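# Close the cardboard box lid over its folded flaps

## Task

Swing the cardboard box's lid shut so it lies over the side flaps that are already folded in. The box, the cakes and the bricks must stay roughly where they were. At the end neither gripper may be touching the box, the cakes or the bricks.

## Robot and tools

Robot: two arms, left_arm and right_arm, each with six revolute joints and a parallel gripper. Every list of joints, in calls and in results, runs waist, shoulder, elbow, wrist pitch, wrist yaw, wrist roll, then the gripper. Nominal joint ranges in radians: waist -2.618 to 3.054, shoulder 0.000 to 3.142, elbow 0.000 to 3.142, wrist pitch -1.571 to 1.571, wrist yaw -1.571 to 1.571, wrist roll -2.094 to 2.094. The true end stop may differ from these by up to 0.059 rad either way.

Frame: all hand positions are in the scene frame, in metres. Its origin sits at table-top height halfway between the two nominal arm bases; +x points out over the table, +z points up, and left_arm is on the +y side (this is unrelated to which side of an image things appear). A BASES line, if shown, gives the calibrated base positions. Printed hand position and orientation may be off by a few centimetres, more at full reach. The gripper's fingers extend along its local +z and close along its local y; end_effector_position is the point midway between the pads, roughly 1 cm short of the fingertips.

Row format: every motion argument is built from rows of exactly 14 numbers covering both arms, even if only one moves: left_arm's six joint angles then its opening, followed by right_arm's six angles then its opening. Joint numbers are absolute target angles in radians (not offsets), in the same units as the Joint positions line. The opening is a command from -1 (shut) to +1 (wide open). To keep an arm still, repeat its current Joint targets values; to keep a gripper as is, repeat its current command (a 0 means half-closed, not 'no change').

Tools:
- execute_actions(actions, cameras): actions is a list of actions; each action is a list of up to 15 rows, one row per 1/30 s step; if fewer than 15 rows are given the last one is held for the remainder. An empty list just returns state and images. A target more than 0.059 rad beyond a stated range end, and farther out than the joint's current angle, makes the call be refused; targets beyond the real end are clipped, reported as 'joint sent to its limit'.
- move(target, speed, blend, opening_speed, blocking, cameras): target is one 14-number row or a list of up to 15 such rows, all absolute joint poses, sharing a 10 s budget. All joints travel together, so the hand follows a curve, not a line; nothing is avoided. speed is the top rad/s of the joint with farthest to go (0.01 to 12.57, default 0.5), one value or one per target. blend (rad) rounds the corners of a multi-row path. opening_speed (0.2 or more, scale units per second) ramps the gripper command; use a low value when closing on something fragile. blocking=false returns after about 0.5 s while the motion continues; a fresh move replaces it. The extra 'move:' line reports done, off_target (resting more than 0.035 rad from target), moving, held or fault, plus limits=held if steps were withheld. Done does not mean the arm is free of contact.
- wait(seconds 0 to 10): lets the scene run with the last commands held.
- stop: brakes a running move; fast moves need room to brake.
- zoom_image(camera, region): a closer look at part of the latest image from cam_left_wrist (672x504) or cam_right_wrist (672x504); region is [x0, y0, x1, y1] pixels from the top-left, at most 504 by 504.

Result lines: Joint positions (rad, last value the pad gap in m, 0.094 fully open), Joint velocities ('within noise' when still), Joint targets (what the joints are currently driven toward), Tool commands, grip_measured (opening on the command scale, may read a few mm wide when empty), end_effector_position and end_effector_quat_wxyz, joint torques (include gravity; joints 1 to 3 wrap at ±28 N m), camera images, and calibration updates. 'joint command not followed' means a clearance check altered that arm's targets. Each joint target is kept within 0.339 rad (waist, shoulder, elbow) or 2.2 rad (wrist joints) of its measured angle per step, and targets that would shift the hand over 200 mm are scaled back, so large changes take several actions; an unfinished motion should be commanded again.

Camera calibration is given as pinhole K and T_world_to_cam per wrist camera; images may lag slightly behind a moving arm.

Cautions: move slowly near the box so contact is gentle; faster motion and targets deeper past a contact mean harder pushes. Do not knock cakes or bricks over or off the table, do not drag the box, and never let the grippers or arms hit or pinch each other, which can end the scene. Do not leave an arm straining against something or stretched out for long: motors heat up, a MOTOR HOT line warns at 75 °C, at 90 °C the arm folds up and stops working, and at 100 °C it collapses. A camera cable touching an object counts as the hand touching it. Finish with both grippers clear of all objects, then call finished_scene with the scene number.

Each tool is called after ">>>" as name(argument=value, ...), one argument or row to a line, values as JSON.

## Session

>>> execute_actions(
  actions=[],
)

Scene clock: 0.00 s.
left_arm: end_effector_position=(+0.3921, +0.3348, +0.1475) grip_measured=+1.000 end_effector_quat_wxyz=(+0.692, -0.028, +0.721, +0.032) | right_arm: end_effector_position=(+0.3953, -0.3909, +0.1324) grip_measured=+1.000 end_effector_quat_wxyz=(+0.653, +0.029, +0.756, +0.013)
Joint positions: left_arm=[-0.036 1.557 0.217 1.298 -0.122 0.003 0.094] | right_arm=[-0.07 1.486 0.241 1.098 -0.015 0.057 0.094]
Joint velocities: within noise
Joint torques (N m): no reading
Heat: left arm: 25 °C; right arm: 27 °C.
Joint targets: left_arm=[-0.036 1.550 0.223 1.300 -0.122 0.002] | right_arm=[-0.070 1.480 0.247 1.096 -0.015 0.056]
Tool commands: left_gripper/opening=+1.0 right_gripper/opening=+1.0

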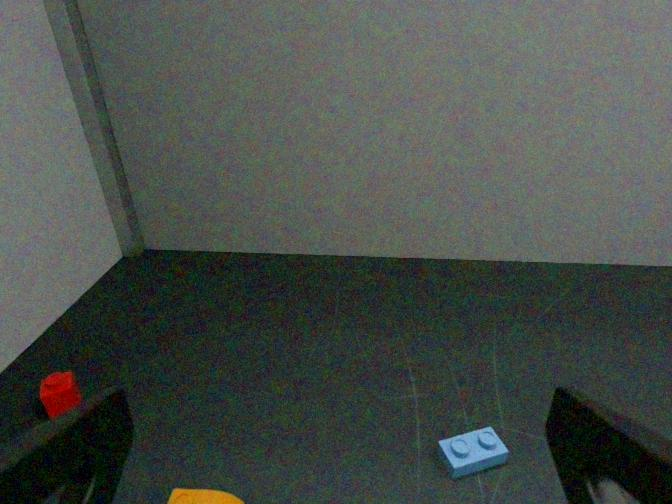

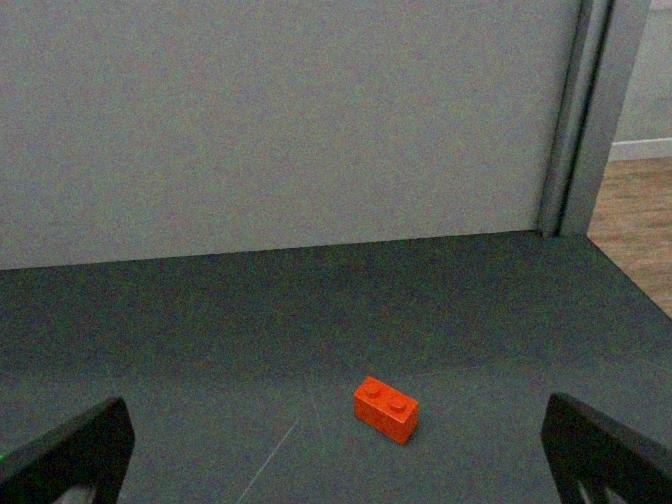

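>>> move(
  target=[
    [-0.036,1.3,1.0,-0.1,0,0,1,-0.07,1.3,1.0,-0.1,0,0,1],
    [-0.4,1.3,1.0,-0.1,0,0,1,0.4,1.3,1.0,-0.1,0,0,1],
  ],
  speed=0.8,
)

Scene clock: 22.47 s.
left_arm: end_effector_position=(+0.4090, +0.1602, +0.2387) grip_measured=+1.000 end_effector_quat_wxyz=(+0.523, +0.169, +0.829, -0.105) | right_arm: end_effector_position=(+0.4059, -0.1979, +0.2453) grip_measured=+1.000 end_effector_quat_wxyz=(+0.526, -0.181, +0.822, +0.120)
Joint positions: left_arm=[-0.399 1.317 0.964 -0.092 -0.001 0.003 0.094] | right_arm=[0.402 1.317 0.977 -0.09 -0.001 0.007 0.094]
Joint velocities: within noise
Joint torques (N m): left_arm=[-0.01 -7.19 12.77 1.37 -0.01 -0.06] | right_arm=[-0.16 -5.89 10.09 1.88 0.06 -0.02]
Heat: left arm: 28 °C; right arm: 32 °C.
Joint targets: left_arm=[-0.400 1.300 1.000 -0.100 0.000 0.000] | right_arm=[0.400 1.300 1.000 -0.100 0.000 0.000]
move: off_target (left_arm); left_arm: the elbow is farthest, 0.036 rad from its target
camera_calibration:
cam_left_wrist: T_world_to_cam=[[-0.388207, -0.92118, -0.0268936, 0.31392], [-0.704362, 0.3154, -0.635922, 0.426749], [0.594281, -0.227927, -0.771284, 0.0634969], [0, 0, 0, 1]] pos_world=[0.384717, 0.169052, 0.328796]
cam_right_wrist: T_world_to_cam=[[0.421149, -0.906973, -0.00578327, -0.350595], [-0.646868, -0.295889, -0.70286, 0.420964], [0.635763, 0.29975, -0.711305, 0.0589714], [0, 0, 0, 1]] pos_world=[0.382469, -0.211099, 0.335798]

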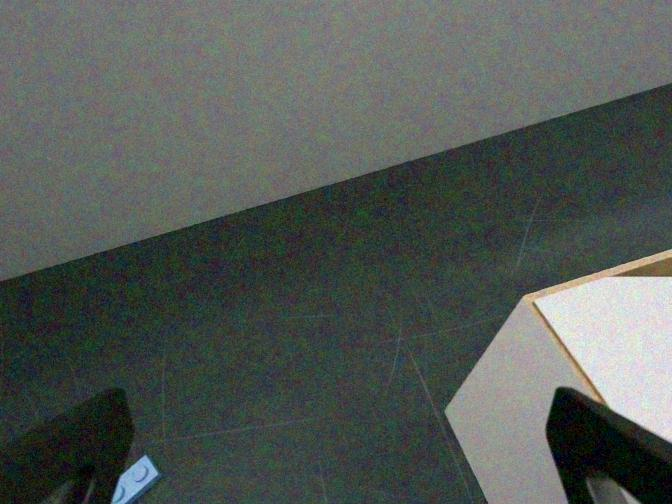

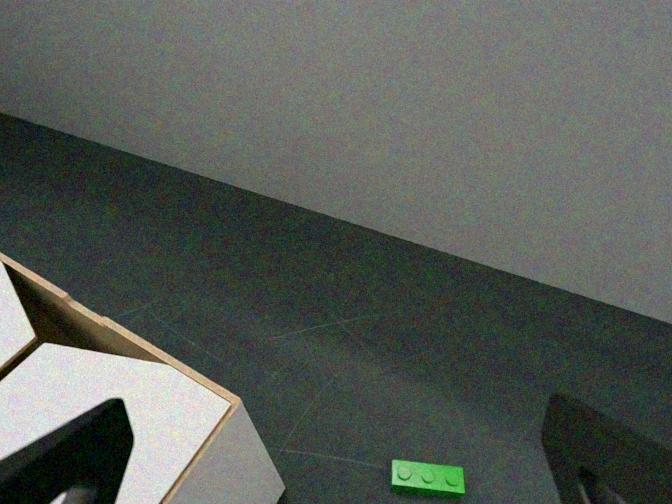

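>>> move(
  target=[
    [-0.4,0.9,1.2,-1.0,0,0,1,0.4,0.9,1.2,-1.0,0,0,1],
    [-0.7,0.9,1.2,-1.0,0,0,1,0.7,0.9,1.2,-1.0,0,0,1],
  ],
  speed=0.8,
)

Scene clock: 28.80 s.
left_arm: end_effector_position=(+0.2164, +0.1584, +0.2827) grip_measured=+1.000 end_effector_quat_wxyz=(+0.386, +0.312, +0.857, -0.139) | right_arm: end_effector_position=(+0.2128, -0.2045, +0.2891) grip_measured=+1.000 end_effector_quat_wxyz=(+0.391, -0.322, +0.849, +0.151)
Joint positions: left_arm=[-0.695 0.903 1.167 -0.99 -0.001 0.003 0.094] | right_arm=[0.695 0.902 1.179 -0.984 0.001 0.007 0.094]
Joint velocities: within noise
Joint torques (N m): left_arm=[-0.64 -1.21 11.43 1.16 0 -0.09] | right_arm=[0.39 -0.59 8.81 1.55 0.03 -0.04]
Heat: left arm: 28 °C; right arm: 32 °C.
Joint targets: left_arm=[-0.700 0.900 1.200 -1.000 0.000 0.000] | right_arm=[0.700 0.900 1.200 -1.000 0.000 0.000]
move: done
camera_calibration:
cam_left_wrist: T_world_to_cam=[[-0.645332, -0.763431, -0.0268377, 0.269428], [-0.693832, 0.600475, -0.397527, 0.2048], [0.3196, -0.237916, -0.917198, 0.313808], [0, 0, 0, 1]] pos_world=[0.215674, 0.157373, 0.376469]
cam_right_wrist: T_world_to_cam=[[0.662965, -0.748643, -0.00345721, -0.294809], [-0.657075, -0.579651, -0.481931, 0.205137], [0.35879, 0.321775, -0.876202, 0.325992], [0, 0, 0, 1]] pos_world=[0.213276, -0.206695, 0.383478]

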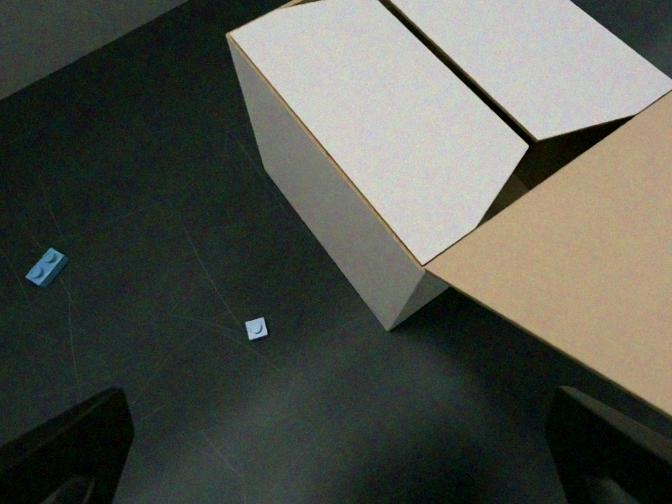

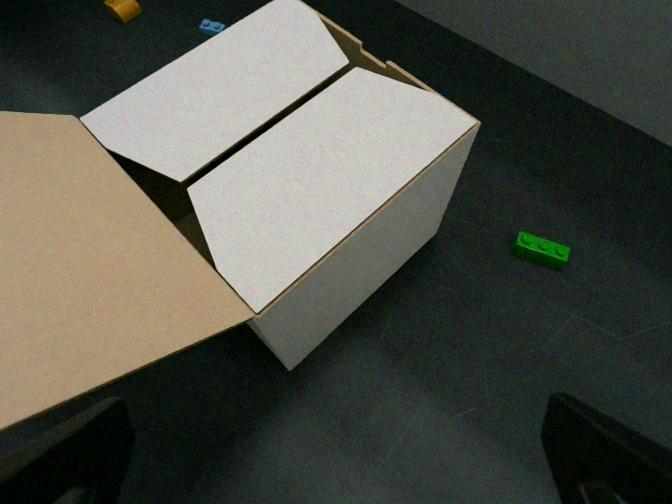

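>>> move(
  target=[
    [0,0.9,1.2,-0.9,0,0,1,0,0.9,1.2,-0.9,0,0,1],
    [0,0.9,1.2,-0.9,1.1,0,1,0,0.9,1.2,-0.9,-1.1,0,1],
  ],
  speed=0.9,
)

Scene clock: 61.20 s.
left_arm: end_effector_position=(+0.2129, +0.1687, +0.3548) grip_measured=+1.000 end_effector_quat_wxyz=(+0.381, +0.233, +0.766, -0.462) | right_arm: end_effector_position=(+0.2088, -0.2152, +0.3587) grip_measured=+1.000 end_effector_quat_wxyz=(+0.374, -0.245, +0.761, +0.470)
Joint positions: left_arm=[-0.005 0.903 1.167 -0.911 1.082 0.003 0.094] | right_arm=[0.005 0.902 1.179 -0.916 -1.083 0.006 0.094]
Joint velocities: within noise
Joint torques (N m): left_arm=[0.43 -1.13 11.4 1.11 0.54 -0.03] | right_arm=[-0.64 -0.32 8.42 1.64 -0.36 -0.05]
Heat: left arm: 29 °C; right arm: 33 °C.
Joint targets: left_arm=[0.000 0.900 1.200 -0.900 1.100 0.000] | right_arm=[0.000 0.900 1.200 -0.900 -1.100 0.000]
move: done
camera_calibration:
cam_left_wrist: T_world_to_cam=[[-0.716766, -0.47614, 0.509448, 0.0533949], [-0.690754, 0.384845, -0.612171, 0.336847], [0.0954205, -0.790687, -0.604739, 0.413569], [0, 0, 0, 1]] pos_world=[0.231487, 0.222793, 0.429107]
cam_right_wrist: T_world_to_cam=[[0.723531, -0.440808, -0.531216, -0.0569736], [-0.682044, -0.337908, -0.648563, 0.346875], [0.10639, 0.831569, -0.545137, 0.435473], [0, 0, 0, 1]] pos_world=[0.231476, -0.270028, 0.432098]

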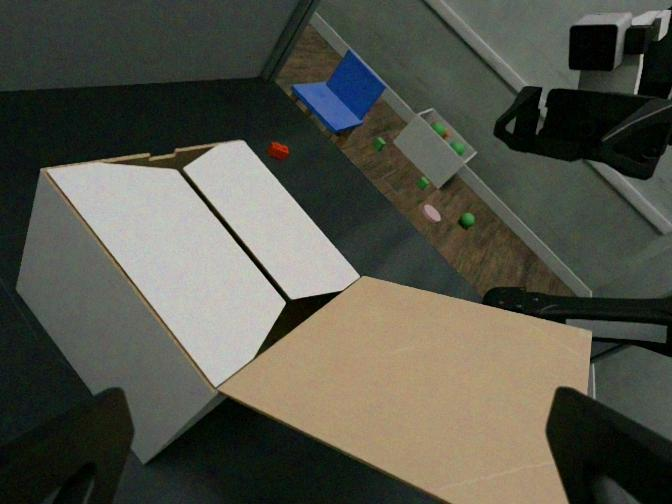

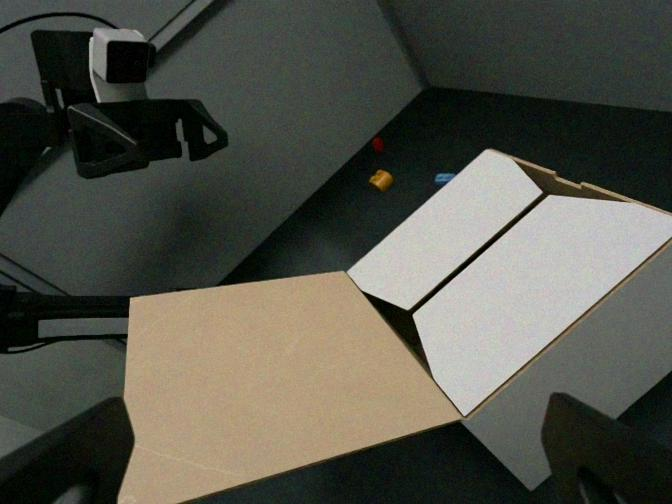

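>>> move(
  target=[0,0.9,1.2,-0.9,1.45,0.7,-0.95,0.005,0.9,1.2,-0.9,-1.09,0,1],
  speed=0.8,
)

Scene clock: 108.13 s.
left_arm: end_effector_position=(+0.1661, +0.1498, +0.3905) grip_measured=-0.947 end_effector_quat_wxyz=(+0.514, +0.506, +0.535, -0.440) | right_arm: end_effector_position=(+0.2087, -0.2151, +0.3589) grip_measured=+1.000 end_effector_quat_wxyz=(+0.374, -0.245, +0.761, +0.470)
Joint positions: left_arm=[-0.005 0.903 1.167 -0.907 1.43 0.688 0.002] | right_arm=[0.005 0.902 1.179 -0.915 -1.084 0.006 0.094]
Joint velocities: within noise
Joint torques (N m): left_arm=[0.5 -0.94 11.19 0.94 0.58 0.09] | right_arm=[-0.03 -0.14 8.47 1.66 -0.27 -0.09]
Heat: left arm: 30 °C; right arm: 34 °C.
Joint targets: left_arm=[0.000 0.900 1.200 -0.900 1.450 0.700] | right_arm=[0.005 0.900 1.200 -0.900 -1.090 0.000]
move: done
camera_calibration:
cam_left_wrist: T_world_to_cam=[[-0.991093, -0.112565, -0.071167, 0.210612], [0.00533497, 0.500399, -0.865778, 0.29966], [0.133068, -0.858446, -0.495342, 0.385906], [0, 0, 0, 1]] pos_world=[0.155785, 0.205037, 0.465583]
cam_right_wrist: T_world_to_cam=[[0.72421, -0.440102, -0.530877, -0.0569087], [-0.681344, -0.33806, -0.649219, 0.347018], [0.106254, 0.831881, -0.544687, 0.435513], [0, 0, 0, 1]] pos_world=[0.231377, -0.270028, 0.432297]

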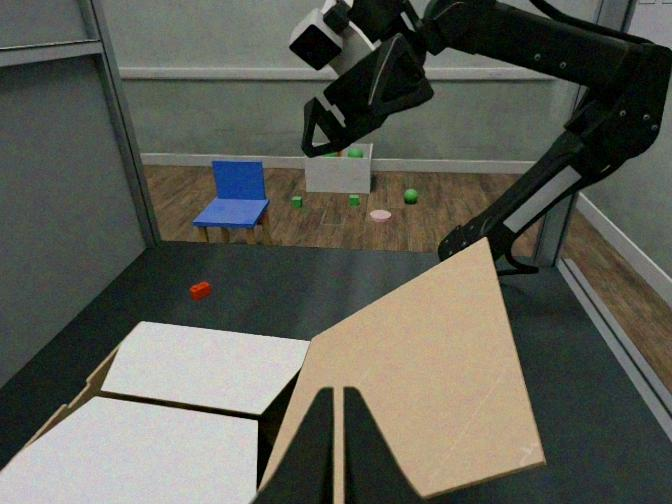

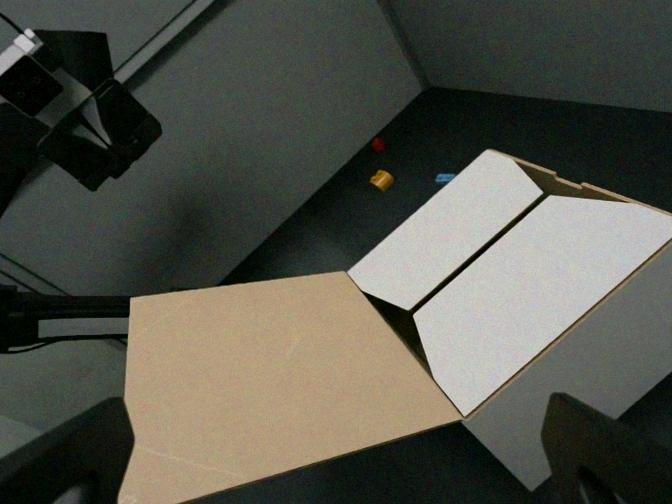

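>>> move(
  target=[
    [0,1.03,0.2,0.83,1.45,1.55,-0.95,0.005,0.9,1.2,-0.9,-1.09,0,1],
    [-0.9,1.03,0.2,0.83,1.5,1.55,-0.95,0.005,0.9,1.2,-0.9,-1.09,0,1],
  ],
  speed=0.9,
)

Scene clock: 118.10 s.
left_arm: end_effector_position=(-0.0110, +0.0743, +0.2097) grip_measured=-0.947 end_effector_quat_wxyz=(+0.649, +0.651, -0.276, -0.282) | right_arm: end_effector_position=(+0.2088, -0.2151, +0.3589) grip_measured=+1.000 end_effector_quat_wxyz=(+0.374, -0.246, +0.761, +0.470)
Joint positions: left_arm=[-0.895 1.027 0.217 0.827 1.485 1.546 0.002] | right_arm=[0.005 0.902 1.179 -0.915 -1.084 0.006 0.094]
Joint velocities: within noise
Joint torques (N m): left_arm=[-0.55 -1.39 6.49 0.87 0.11 0.05] | right_arm=[0.03 -0.17 8.66 1.68 -0.24 -0.04]
Heat: left arm: 29 °C; right arm: 34 °C.
Joint targets: left_arm=[-0.900 1.030 0.200 0.830 1.500 1.550] | right_arm=[0.005 0.900 1.200 -0.900 -1.090 0.000]
move: done
camera_calibration:
cam_left_wrist: T_world_to_cam=[[-0.00184078, -0.0182527, -0.999832, 0.212313], [0.930429, -0.36644, 0.00497662, 0.0738637], [-0.366469, -0.930263, 0.0176573, 0.147441], [0, 0, 0, 1]] pos_world=[-0.0143015, 0.168101, 0.209306]
cam_right_wrist: T_world_to_cam=[[0.724395, -0.440067, -0.530653, -0.0569866], [-0.681117, -0.338016, -0.64948, 0.347155], [0.106446, 0.831917, -0.544595, 0.435493], [0, 0, 0, 1]] pos_world=[0.231378, -0.270028, 0.432397]

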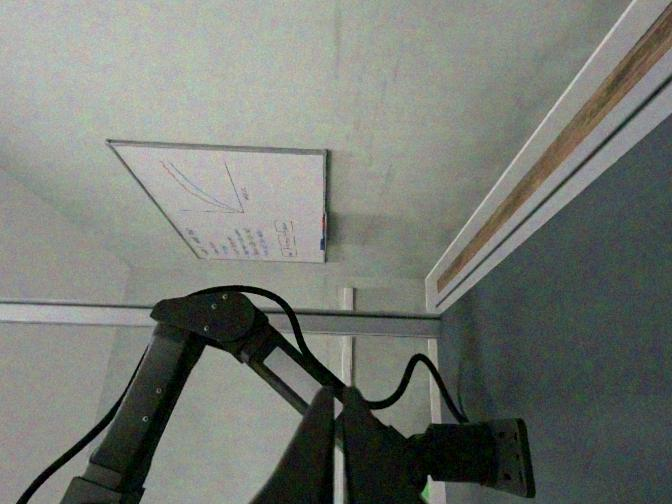

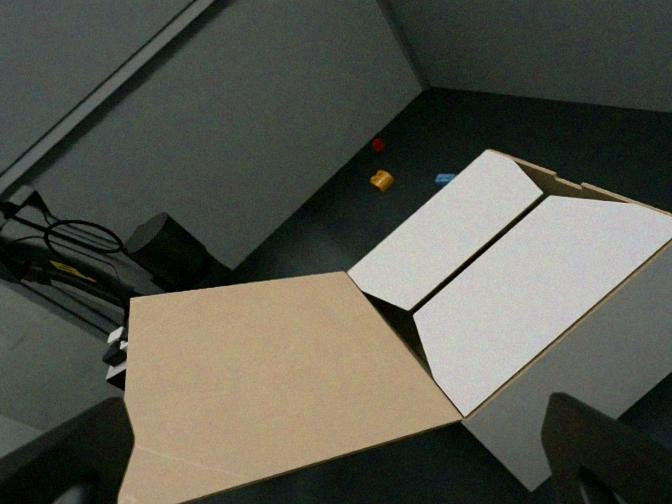

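>>> move(
  target=[
    [-0.895,1.03,0.2,0.83,0.68,1.55,-0.95,0.005,0.9,1.2,-0.9,-1.09,0,1],
    [-0.703,1.004,0.379,0.625,0.868,1.55,-0.95,0.005,0.9,1.2,-0.9,-1.09,0,1],
  ],
  speed=[0.7, 0.3],
)

Scene clock: 139.13 s.
left_arm: end_effector_position=(+0.1522, +0.0314, +0.2296) grip_measured=-0.947 end_effector_quat_wxyz=(+0.698, +0.715, +0.021, -0.016) | right_arm: end_effector_position=(+0.2088, -0.2151, +0.3589) grip_measured=+1.000 end_effector_quat_wxyz=(+0.374, -0.246, +0.761, +0.470)
Joint positions: left_arm=[-0.708 1.019 0.341 0.64 0.855 1.547 0.002] | right_arm=[0.005 0.902 1.179 -0.915 -1.084 0.006 0.094]
Joint velocities: within noise
Joint torques (N m): left_arm=[0.34 -3.51 12.14 1.12 0.13 0.02] | right_arm=[-0.14 -0.12 8.61 1.65 -0.25 -0.04]
Heat: left arm: 29 °C; right arm: 34 °C.
Joint targets: left_arm=[-0.703 1.004 0.379 0.625 0.868 1.550] | right_arm=[0.005 0.900 1.200 -0.900 -1.090 0.000]
move: off_target (left_arm); left_arm: the elbow is farthest, 0.038 rad from its target
camera_calibration:
cam_left_wrist: T_world_to_cam=[[-0.0315465, 0.0117511, -0.999433, 0.235099], [0.903472, 0.428003, -0.0234852, -0.108085], [0.427484, -0.903701, -0.0241188, 0.0547961], [0, 0, 0, 1]] pos_world=[0.0816435, 0.0930171, 0.233749]
cam_right_wrist: T_world_to_cam=[[0.724395, -0.440067, -0.530653, -0.0569866], [-0.681117, -0.338016, -0.64948, 0.347155], [0.106446, 0.831917, -0.544595, 0.435493], [0, 0, 0, 1]] pos_world=[0.231378, -0.270028, 0.432397]

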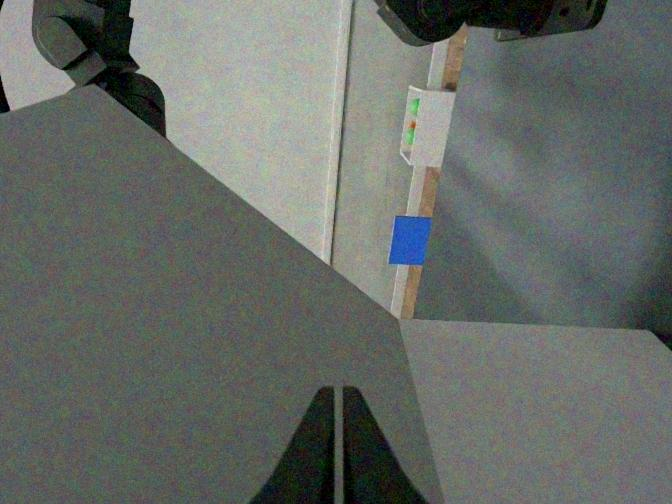

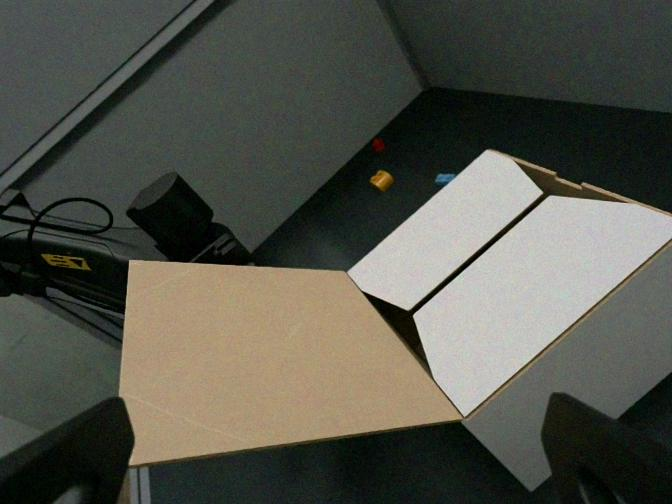

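>>> move(
  target=[
    [-0.592,1.106,0.57,0.563,0.979,1.55,-0.95,0.005,0.9,1.2,-0.9,-1.09,0,1],
    [-0.495,1.257,0.72,0.563,1.076,1.55,-0.95,0.005,0.9,1.2,-0.9,-1.09,0,1],
  ],
  speed=0.25,
  blend=0.05,
)

Scene clock: 144.20 s.
left_arm: end_effector_position=(+0.2311, +0.0306, +0.2885) grip_measured=-0.947 end_effector_quat_wxyz=(+0.708, +0.706, +0.008, -0.005) | right_arm: end_effector_position=(+0.2088, -0.2151, +0.3589) grip_measured=+1.000 end_effector_quat_wxyz=(+0.374, -0.246, +0.761, +0.470)
Joint positions: left_arm=[-0.5 1.252 0.681 0.577 1.064 1.547 0.002] | right_arm=[0.005 0.902 1.179 -0.915 -1.084 0.006 0.094]
Joint velocities: within noise
Joint torques (N m): left_arm=[0.32 -3.99 12.52 1.01 0.13 -0.04] | right_arm=[-0.08 -0.23 8.65 1.61 -0.29 -0.03]
Heat: left arm: 30 °C; right arm: 34 °C.
Joint targets: left_arm=[-0.495 1.257 0.720 0.563 1.076 1.550] | right_arm=[0.005 0.900 1.200 -0.900 -1.090 0.000]
move: off_target (left_arm); left_arm: the elbow is farthest, 0.039 rad from its target
camera_calibration:
cam_left_wrist: T_world_to_cam=[[0.00252179, -0.0156958, -0.999874, 0.289604], [0.904112, 0.427272, -0.00442694, -0.183282], [0.427287, -0.903987, 0.0152682, 0.0105529], [0, 0, 0, 1]] pos_world=[0.160468, 0.0923966, 0.288595]
cam_right_wrist: T_world_to_cam=[[0.724395, -0.440067, -0.530653, -0.0569866], [-0.681117, -0.338016, -0.64948, 0.347155], [0.106446, 0.831917, -0.544595, 0.435493], [0, 0, 0, 1]] pos_world=[0.231378, -0.270028, 0.432397]

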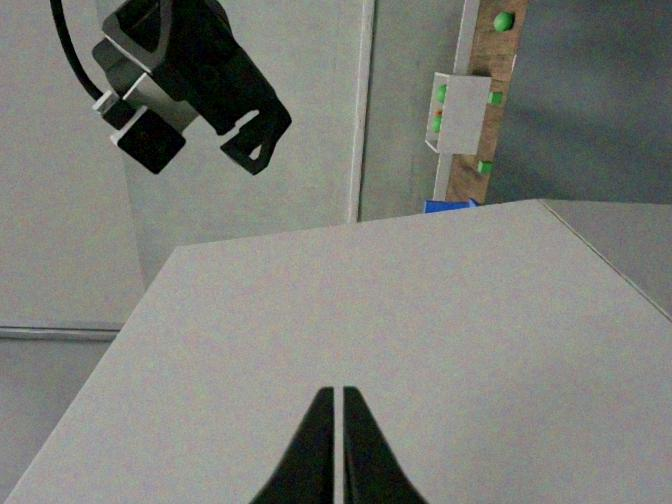

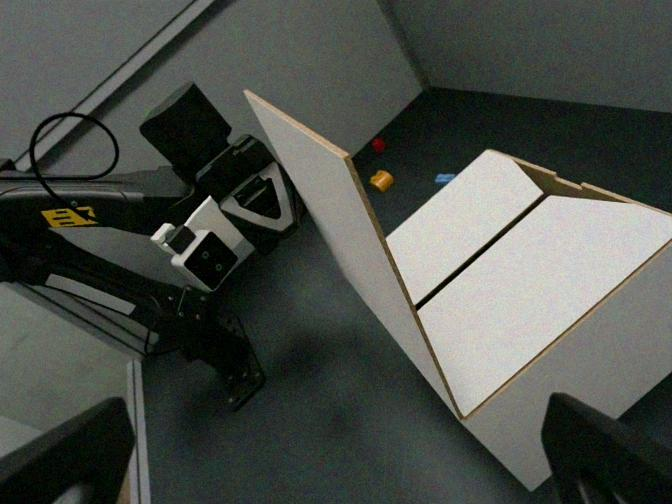

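>>> move(
  target=[
    [-0.436,1.386,0.82,0.594,1.135,1.31,-0.95,0.005,0.9,1.2,-0.9,-1.09,0,1],
    [-0.39,1.523,0.907,0.646,1.181,1.05,-0.95,0.005,0.9,1.2,-0.9,-1.09,0,1],
  ],
  speed=0.3,
  blend=0.05,
)

>>> move(
  target=[
    [-0.356,1.658,0.97,0.718,1.215,0.79,-0.95,0.005,0.9,1.2,-0.9,-1.09,0,1],
  ],
  speed=0.3,
)

Scene clock: 150.20 s.
left_arm: end_effector_position=(+0.2983, +0.0303, +0.2817) grip_measured=-0.947 end_effector_quat_wxyz=(+0.683, +0.685, +0.181, -0.178) | right_arm: end_effector_position=(+0.2088, -0.2151, +0.3590) grip_measured=+1.000 end_effector_quat_wxyz=(+0.374, -0.246, +0.761, +0.470)
Joint positions: left_arm=[-0.395 1.515 0.869 0.639 1.17 1.064 0.002] | right_arm=[0.005 0.902 1.179 -0.914 -1.084 0.006 0.094]
Joint velocities: within noise
Joint torques (N m): left_arm=[0.38 -6.17 12.31 1.18 0.13 -0.18] | right_arm=[0.05 -0.35 8.61 1.65 -0.25 -0.06]
Heat: left arm: 31 °C; right arm: 35 °C.
Joint targets: left_arm=[-0.390 1.523 0.907 0.646 1.181 1.050] | right_arm=[0.005 0.900 1.200 -0.900 -1.090 0.000]
move: off_target (left_arm); left_arm: the elbow is farthest, 0.038 rad from its target
camera_calibration:
cam_left_wrist: T_world_to_cam=[[-0.472421, -0.0120632, -0.88129, 0.390809], [0.794673, 0.426636, -0.431829, -0.0909061], [0.3812, -0.904343, -0.191966, 0.0537407], [0, 0, 0, 1]] pos_world=[0.236381, 0.0920983, 0.315477]
cam_right_wrist: T_world_to_cam=[[0.724595, -0.440066, -0.53038, -0.0572232], [-0.680875, -0.338037, -0.649723, 0.347267], [0.106633, 0.831909, -0.54457, 0.435426], [0, 0, 0, 1]] pos_world=[0.231478, -0.270028, 0.432397]

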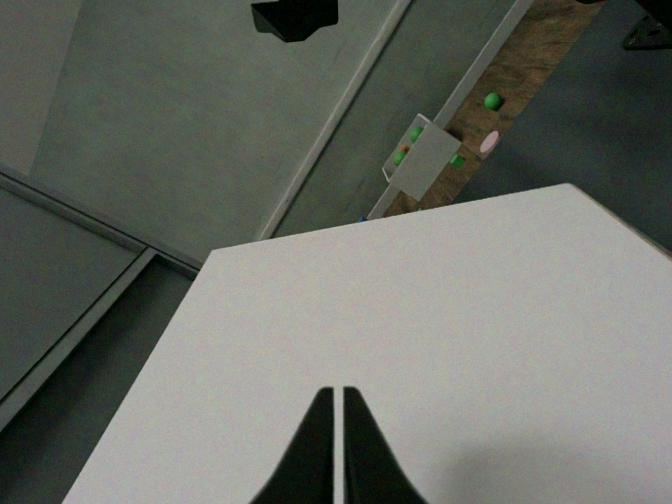

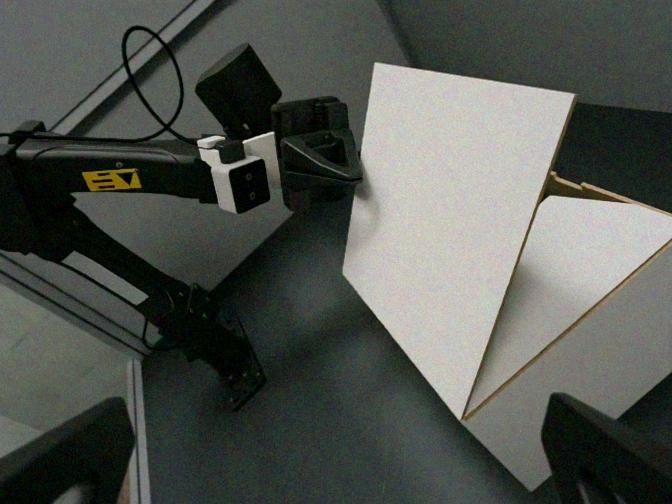

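Scene clock: 151.77 s.
left_arm: end_effector_position=(+0.3279, +0.0302, +0.2653) grip_measured=-0.947 end_effector_quat_wxyz=(+0.654, +0.655, +0.268, -0.266) | right_arm: end_effector_position=(+0.2088, -0.2151, +0.3590) grip_measured=+1.000 end_effector_quat_wxyz=(+0.374, -0.246, +0.761, +0.470)
Joint positions: left_arm=[-0.361 1.648 0.932 0.71 1.206 0.802 0.002] | right_arm=[0.005 0.902 1.179 -0.914 -1.084 0.006 0.094]
Joint velocities: within noise
Joint torques (N m): left_arm=[0.47 -7.25 11.95 1.11 0.11 -0.13] | right_arm=[0.05 -0.06 8.5 1.67 -0.25 -0.02]
Heat: left arm: 31 °C; right arm: 35 °C.
Joint targets: left_arm=[-0.356 1.658 0.970 0.718 1.215 0.790] | right_arm=[0.005 0.900 1.200 -0.900 -1.090 0.000]
move: off_target (left_arm); left_arm: the elbow is farthest, 0.038 rad from its target
camera_calibration:
cam_left_wrist: T_world_to_cam=[[-0.684144, -0.0127402, -0.729236, 0.419349], [0.656212, 0.425639, -0.623071, -0.0252689], [0.318329, -0.904803, -0.282838, 0.0839944], [0, 0, 0, 1]] pos_world=[0.276738, 0.0920964, 0.313817]
cam_right_wrist: T_world_to_cam=[[0.724595, -0.440066, -0.53038, -0.0572232], [-0.680875, -0.338037, -0.649723, 0.347267], [0.106633, 0.831909, -0.54457, 0.435426], [0, 0, 0, 1]] pos_world=[0.231478, -0.270028, 0.432397]

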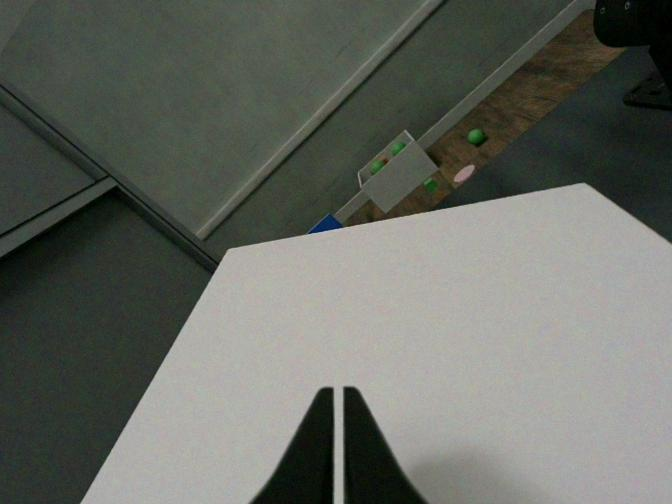

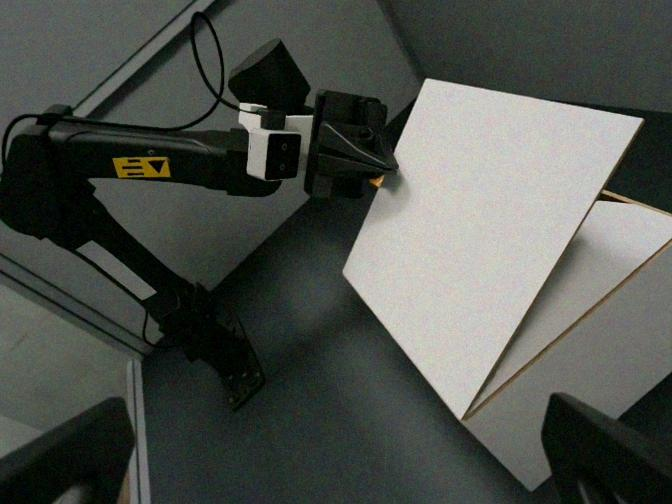

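>>> move(
  target=[
    [-0.331,1.79,1.016,0.804,1.239,0.53,-0.95,0.005,0.9,1.2,-0.9,-1.09,0,1],
    [-0.317,1.909,1.038,0.901,1.254,0.27,-0.95,0.005,0.9,1.2,-0.9,-1.09,0,1],
  ],
  speed=0.3,
  blend=0.05,
)

>>> move(
  target=[
    [-0.309,2.025,1.041,1.014,1.262,0.0,-0.95,0.005,0.9,1.2,-0.9,-1.09,0,1],
  ],
  speed=0.2,
)

Scene clock: 157.20 s.
left_arm: end_effector_position=(+0.3700, +0.0297, +0.2144) grip_measured=-0.947 end_effector_quat_wxyz=(+0.564, +0.564, +0.427, -0.426) | right_arm: end_effector_position=(+0.2088, -0.2151, +0.3590) grip_measured=+1.000 end_effector_quat_wxyz=(+0.374, -0.246, +0.761, +0.470)
Joint positions: left_arm=[-0.322 1.898 1.003 0.891 1.246 0.279 0.002] | right_arm=[0.005 0.902 1.179 -0.914 -1.084 0.006 0.094]
Joint velocities: within noise
Joint torques (N m): left_arm=[0.38 -9.06 10.96 1.15 0.1 -0.09] | right_arm=[-0.09 -0.24 8.55 1.63 -0.24 -0.03]
Heat: left arm: 31 °C; right arm: 35 °C.
Joint targets: left_arm=[-0.317 1.909 1.038 0.901 1.254 0.270] | right_arm=[0.005 0.900 1.200 -0.900 -1.090 0.000]
move: done
camera_calibration:
cam_left_wrist: T_world_to_cam=[[-0.95643, -0.013281, -0.291659, 0.418079], [0.258787, 0.423927, -0.867938, 0.115195], [0.135169, -0.905599, -0.402019, 0.149156], [0, 0, 0, 1]] pos_world=[0.349891, 0.0917936, 0.281882]
cam_right_wrist: T_world_to_cam=[[0.724595, -0.440066, -0.53038, -0.0572232], [-0.680875, -0.338037, -0.649723, 0.347267], [0.106633, 0.831909, -0.54457, 0.435426], [0, 0, 0, 1]] pos_world=[0.231478, -0.270028, 0.432397]

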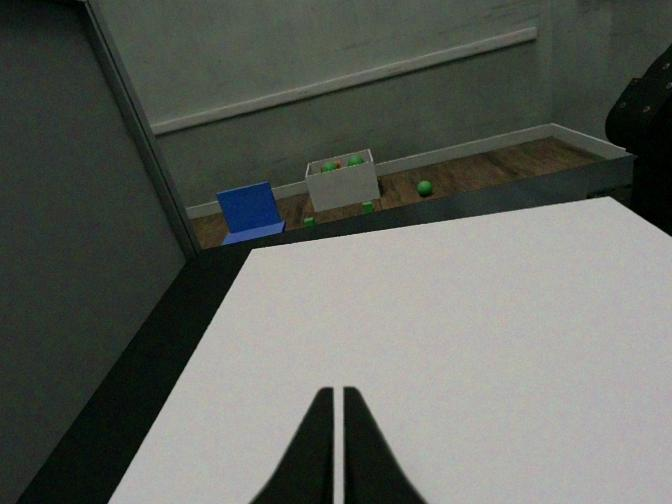

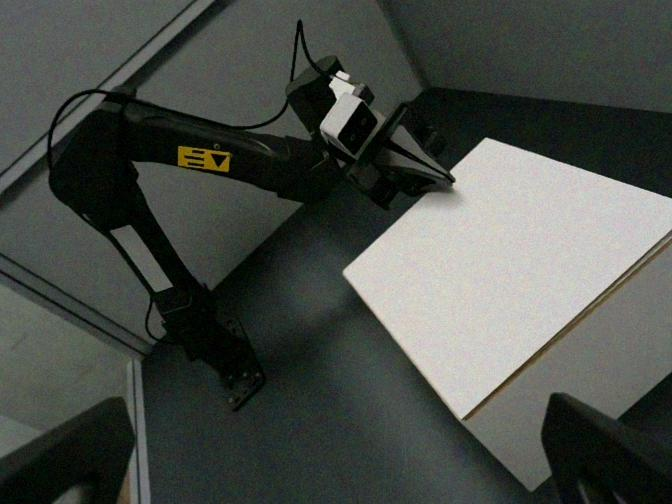

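Scene clock: 159.13 s.
left_arm: end_effector_position=(+0.3759, +0.0293, +0.2058) grip_measured=-0.947 end_effector_quat_wxyz=(+0.521, +0.522, +0.464, -0.492) | right_arm: end_effector_position=(+0.2088, -0.2151, +0.3590) grip_measured=+1.000 end_effector_quat_wxyz=(+0.374, -0.246, +0.761, +0.470)
Joint positions: left_arm=[-0.314 1.984 1.027 1.05 1.284 -0.001 0.002] | right_arm=[0.005 0.902 1.179 -0.914 -1.084 0.006 0.094]
Joint velocities: within noise
Joint torques (N m): left_arm=[0.64 -7.21 8.4 0.67 -0.3 0.01] | right_arm=[-0.1 -0.32 8.49 1.63 -0.27 -0.08]
Heat: left arm: 31 °C; right arm: 35 °C.
Joint targets: left_arm=[-0.309 2.025 1.041 1.014 1.262 0.000] | right_arm=[0.005 0.900 1.200 -0.900 -1.090 0.000]
move: off_target (left_arm); left_arm: the shoulder is farthest, 0.041 rad from its target
camera_calibration:
cam_left_wrist: T_world_to_cam=[[-0.994053, 0.0144868, -0.107934, 0.396752], [0.104836, 0.395574, -0.912431, 0.174266], [0.0294776, -0.91832, -0.39474, 0.183005], [0, 0, 0, 1]] pos_world=[0.370728, 0.0933741, 0.274068]
cam_right_wrist: T_world_to_cam=[[0.724595, -0.440066, -0.53038, -0.0572232], [-0.680875, -0.338037, -0.649723, 0.347267], [0.106633, 0.831909, -0.54457, 0.435426], [0, 0, 0, 1]] pos_world=[0.231478, -0.270028, 0.432397]

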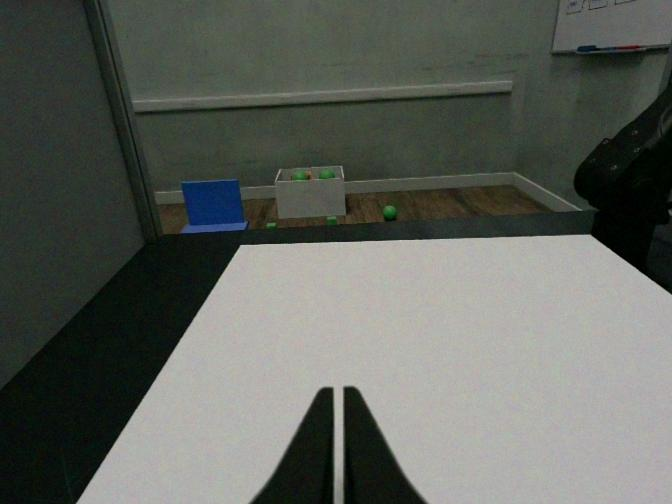

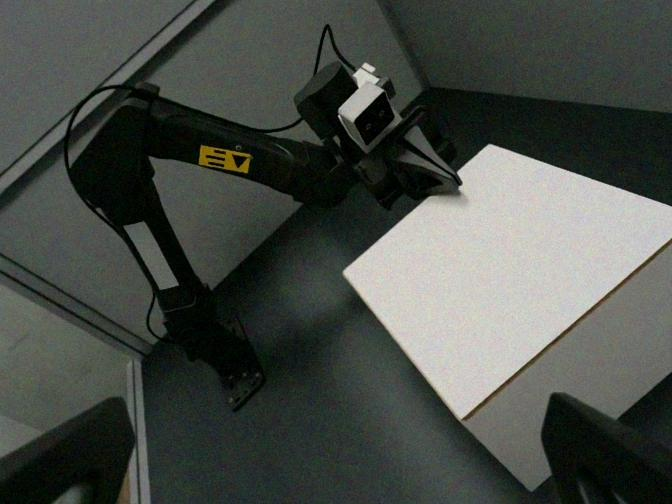

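>>> zoom_image(
  camera="cam_right_wrist",
  region=[420, 120, 672, 440],
)

Scaled by 1.575 from the camera's 672x504 image, which has a finer 960x720 frame.

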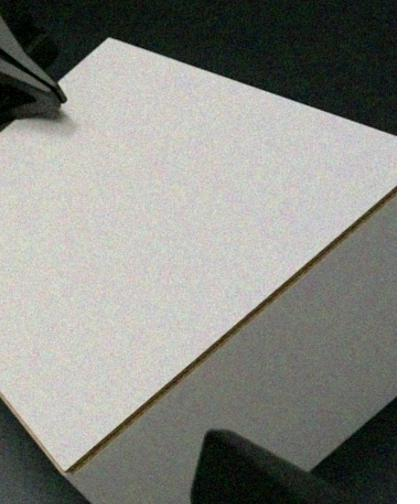

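>>> move(
  target=[
    [-0.31,1.85,1.05,0.80,1.262,0.0,-0.95,0.005,0.9,1.2,-0.9,-1.09,0,1],
  ],
  speed=0.3,
)

>>> zoom_image(
  camera="cam_right_wrist",
  region=[420, 120, 672, 440],
)

Scene clock: 164.33 s.
left_arm: end_effector_position=(+0.3698, +0.0321, +0.2225) grip_measured=-0.947 end_effector_quat_wxyz=(+0.485, +0.497, +0.508, -0.509) | right_arm: end_effector_position=(+0.2088, -0.2151, +0.3590) grip_measured=+1.000 end_effector_quat_wxyz=(+0.374, -0.246, +0.761, +0.470)
Joint positions: left_arm=[-0.314 1.875 1.029 0.812 1.269 -0.002 0.002] | right_arm=[0.005 0.902 1.179 -0.914 -1.084 0.006 0.094]
Joint velocities: left_arm=[-0.017 -0.002 0.007 -0.154 -0.022 0.095 0] | right_arm=[within noise]
Joint torques (N m): left_arm=[0.49 -11.81 9.83 0.95 -0.04 -0.01] | right_arm=[-0.13 -0.32 8.53 1.63 -0.28 -0.08]
Heat: left arm: 30 °C; right arm: 35 °C.
Joint targets: left_arm=[-0.310 1.850 1.050 0.800 1.262 0.000] | right_arm=[0.005 0.900 1.200 -0.900 -1.090 0.000]
move: done
camera_calibration:
cam_left_wrist: T_world_to_cam=[[-0.999898, 0.000733117, 0.0142711, 0.367779], [-0.0125553, 0.431827, -0.901869, 0.228847], [-0.00682381, -0.901956, -0.431774, 0.213543], [0, 0, 0, 1]] pos_world=[0.372072, 0.0935146, 0.293343]
cam_right_wrist: T_world_to_cam=[[0.724595, -0.440066, -0.53038, -0.0572232], [-0.680875, -0.338037, -0.649723, 0.347267], [0.106633, 0.831909, -0.54457, 0.435426], [0, 0, 0, 1]] pos_world=[0.231478, -0.270028, 0.432397]

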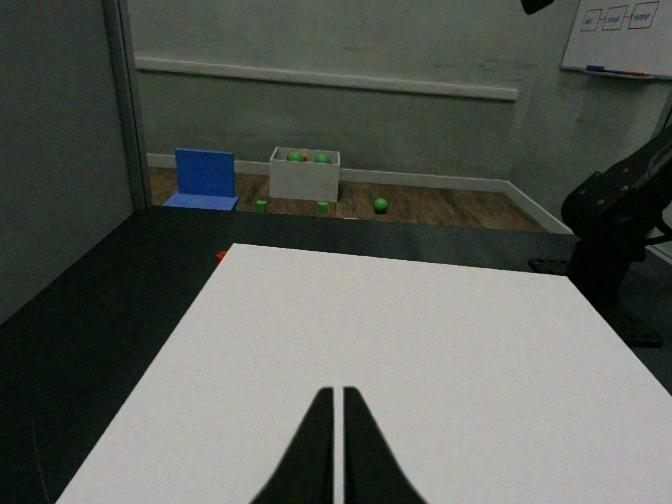

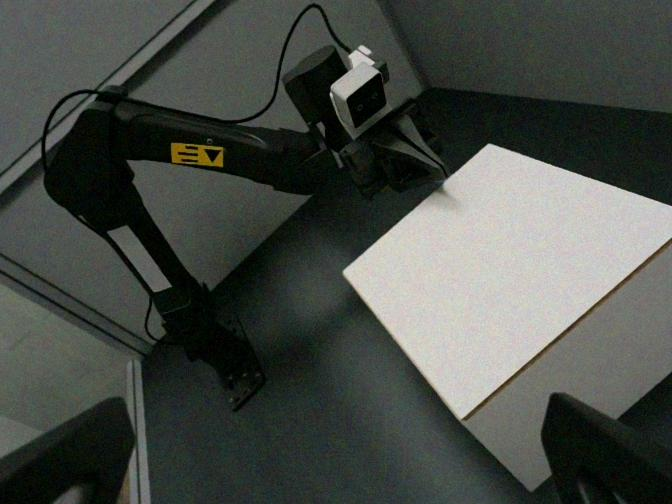

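Scaled by 1.575 from the camera's 672x504 image, which has a finer 960x720 frame.

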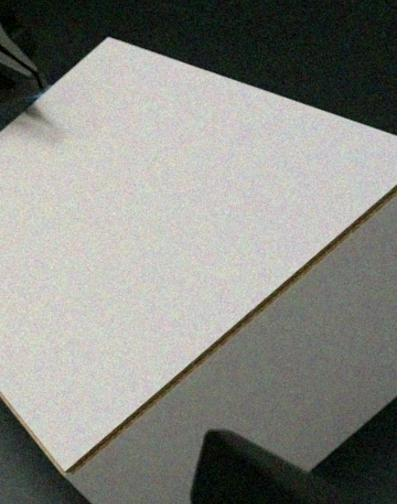

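>>> move(
  target=[
    [-0.1,1.6,1.05,0.4,1.262,0.0,-0.95,0.005,0.9,1.2,-0.9,-1.09,0,1],
  ],
  speed=0.7,
)

>>> finished_scene(
  scene=1,
)

Scene clock: 168.97 s.
left_arm: end_effector_position=(+0.3862, +0.1180, +0.2732) grip_measured=-0.947 end_effector_quat_wxyz=(+0.492, +0.410, +0.599, -0.481) | right_arm: end_effector_position=(+0.2088, -0.2151, +0.3590) grip_measured=+1.000 end_effector_quat_wxyz=(+0.374, -0.246, +0.761, +0.470)
Joint positions: left_arm=[-0.101 1.621 1.029 0.412 1.266 -0.002 0.002] | right_arm=[0.005 0.902 1.179 -0.914 -1.084 0.006 0.094]
Joint velocities: within noise
Joint torques (N m): left_arm=[-0.02 -9.81 10.78 1.01 0.07 -0.01] | right_arm=[-0.03 -0.16 8.5 1.65 -0.27 -0.06]
Heat: left arm: 31 °C; right arm: 35 °C.
Joint targets: left_arm=[-0.100 1.600 1.050 0.400 1.262 0.000] | right_arm=[0.005 0.900 1.200 -0.900 -1.090 0.000]
move: done
camera_calibration:
cam_left_wrist: T_world_to_cam=[[-0.96491, -0.214352, 0.151666, 0.357765], [-0.232979, 0.432453, -0.871037, 0.31441], [0.12112, -0.875807, -0.467218, 0.270218], [0, 0, 0, 1]] pos_world=[0.385733, 0.177379, 0.345853]
cam_right_wrist: T_world_to_cam=[[0.724595, -0.440066, -0.53038, -0.0572232], [-0.680875, -0.338037, -0.649723, 0.347267], [0.106633, 0.831909, -0.54457, 0.435426], [0, 0, 0, 1]] pos_world=[0.231478, -0.270028, 0.432397]

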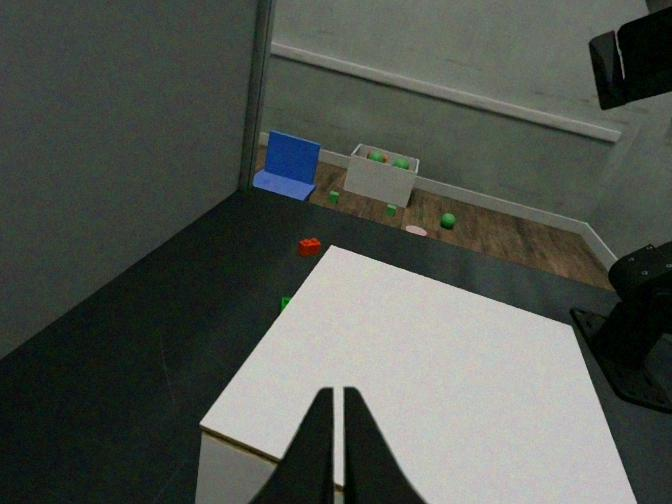

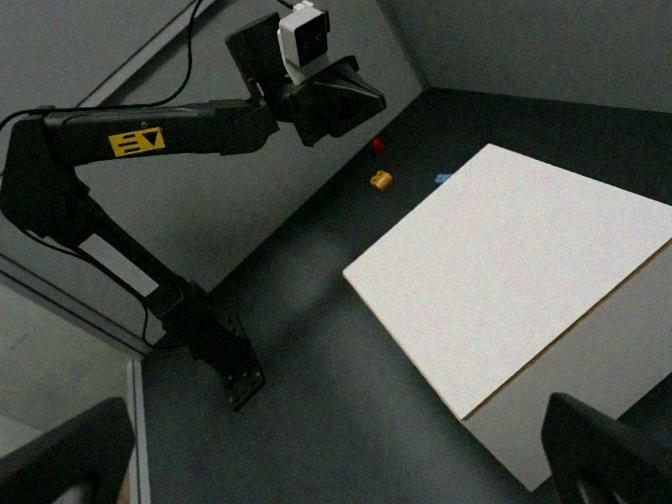

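The scene is finished: the task was done.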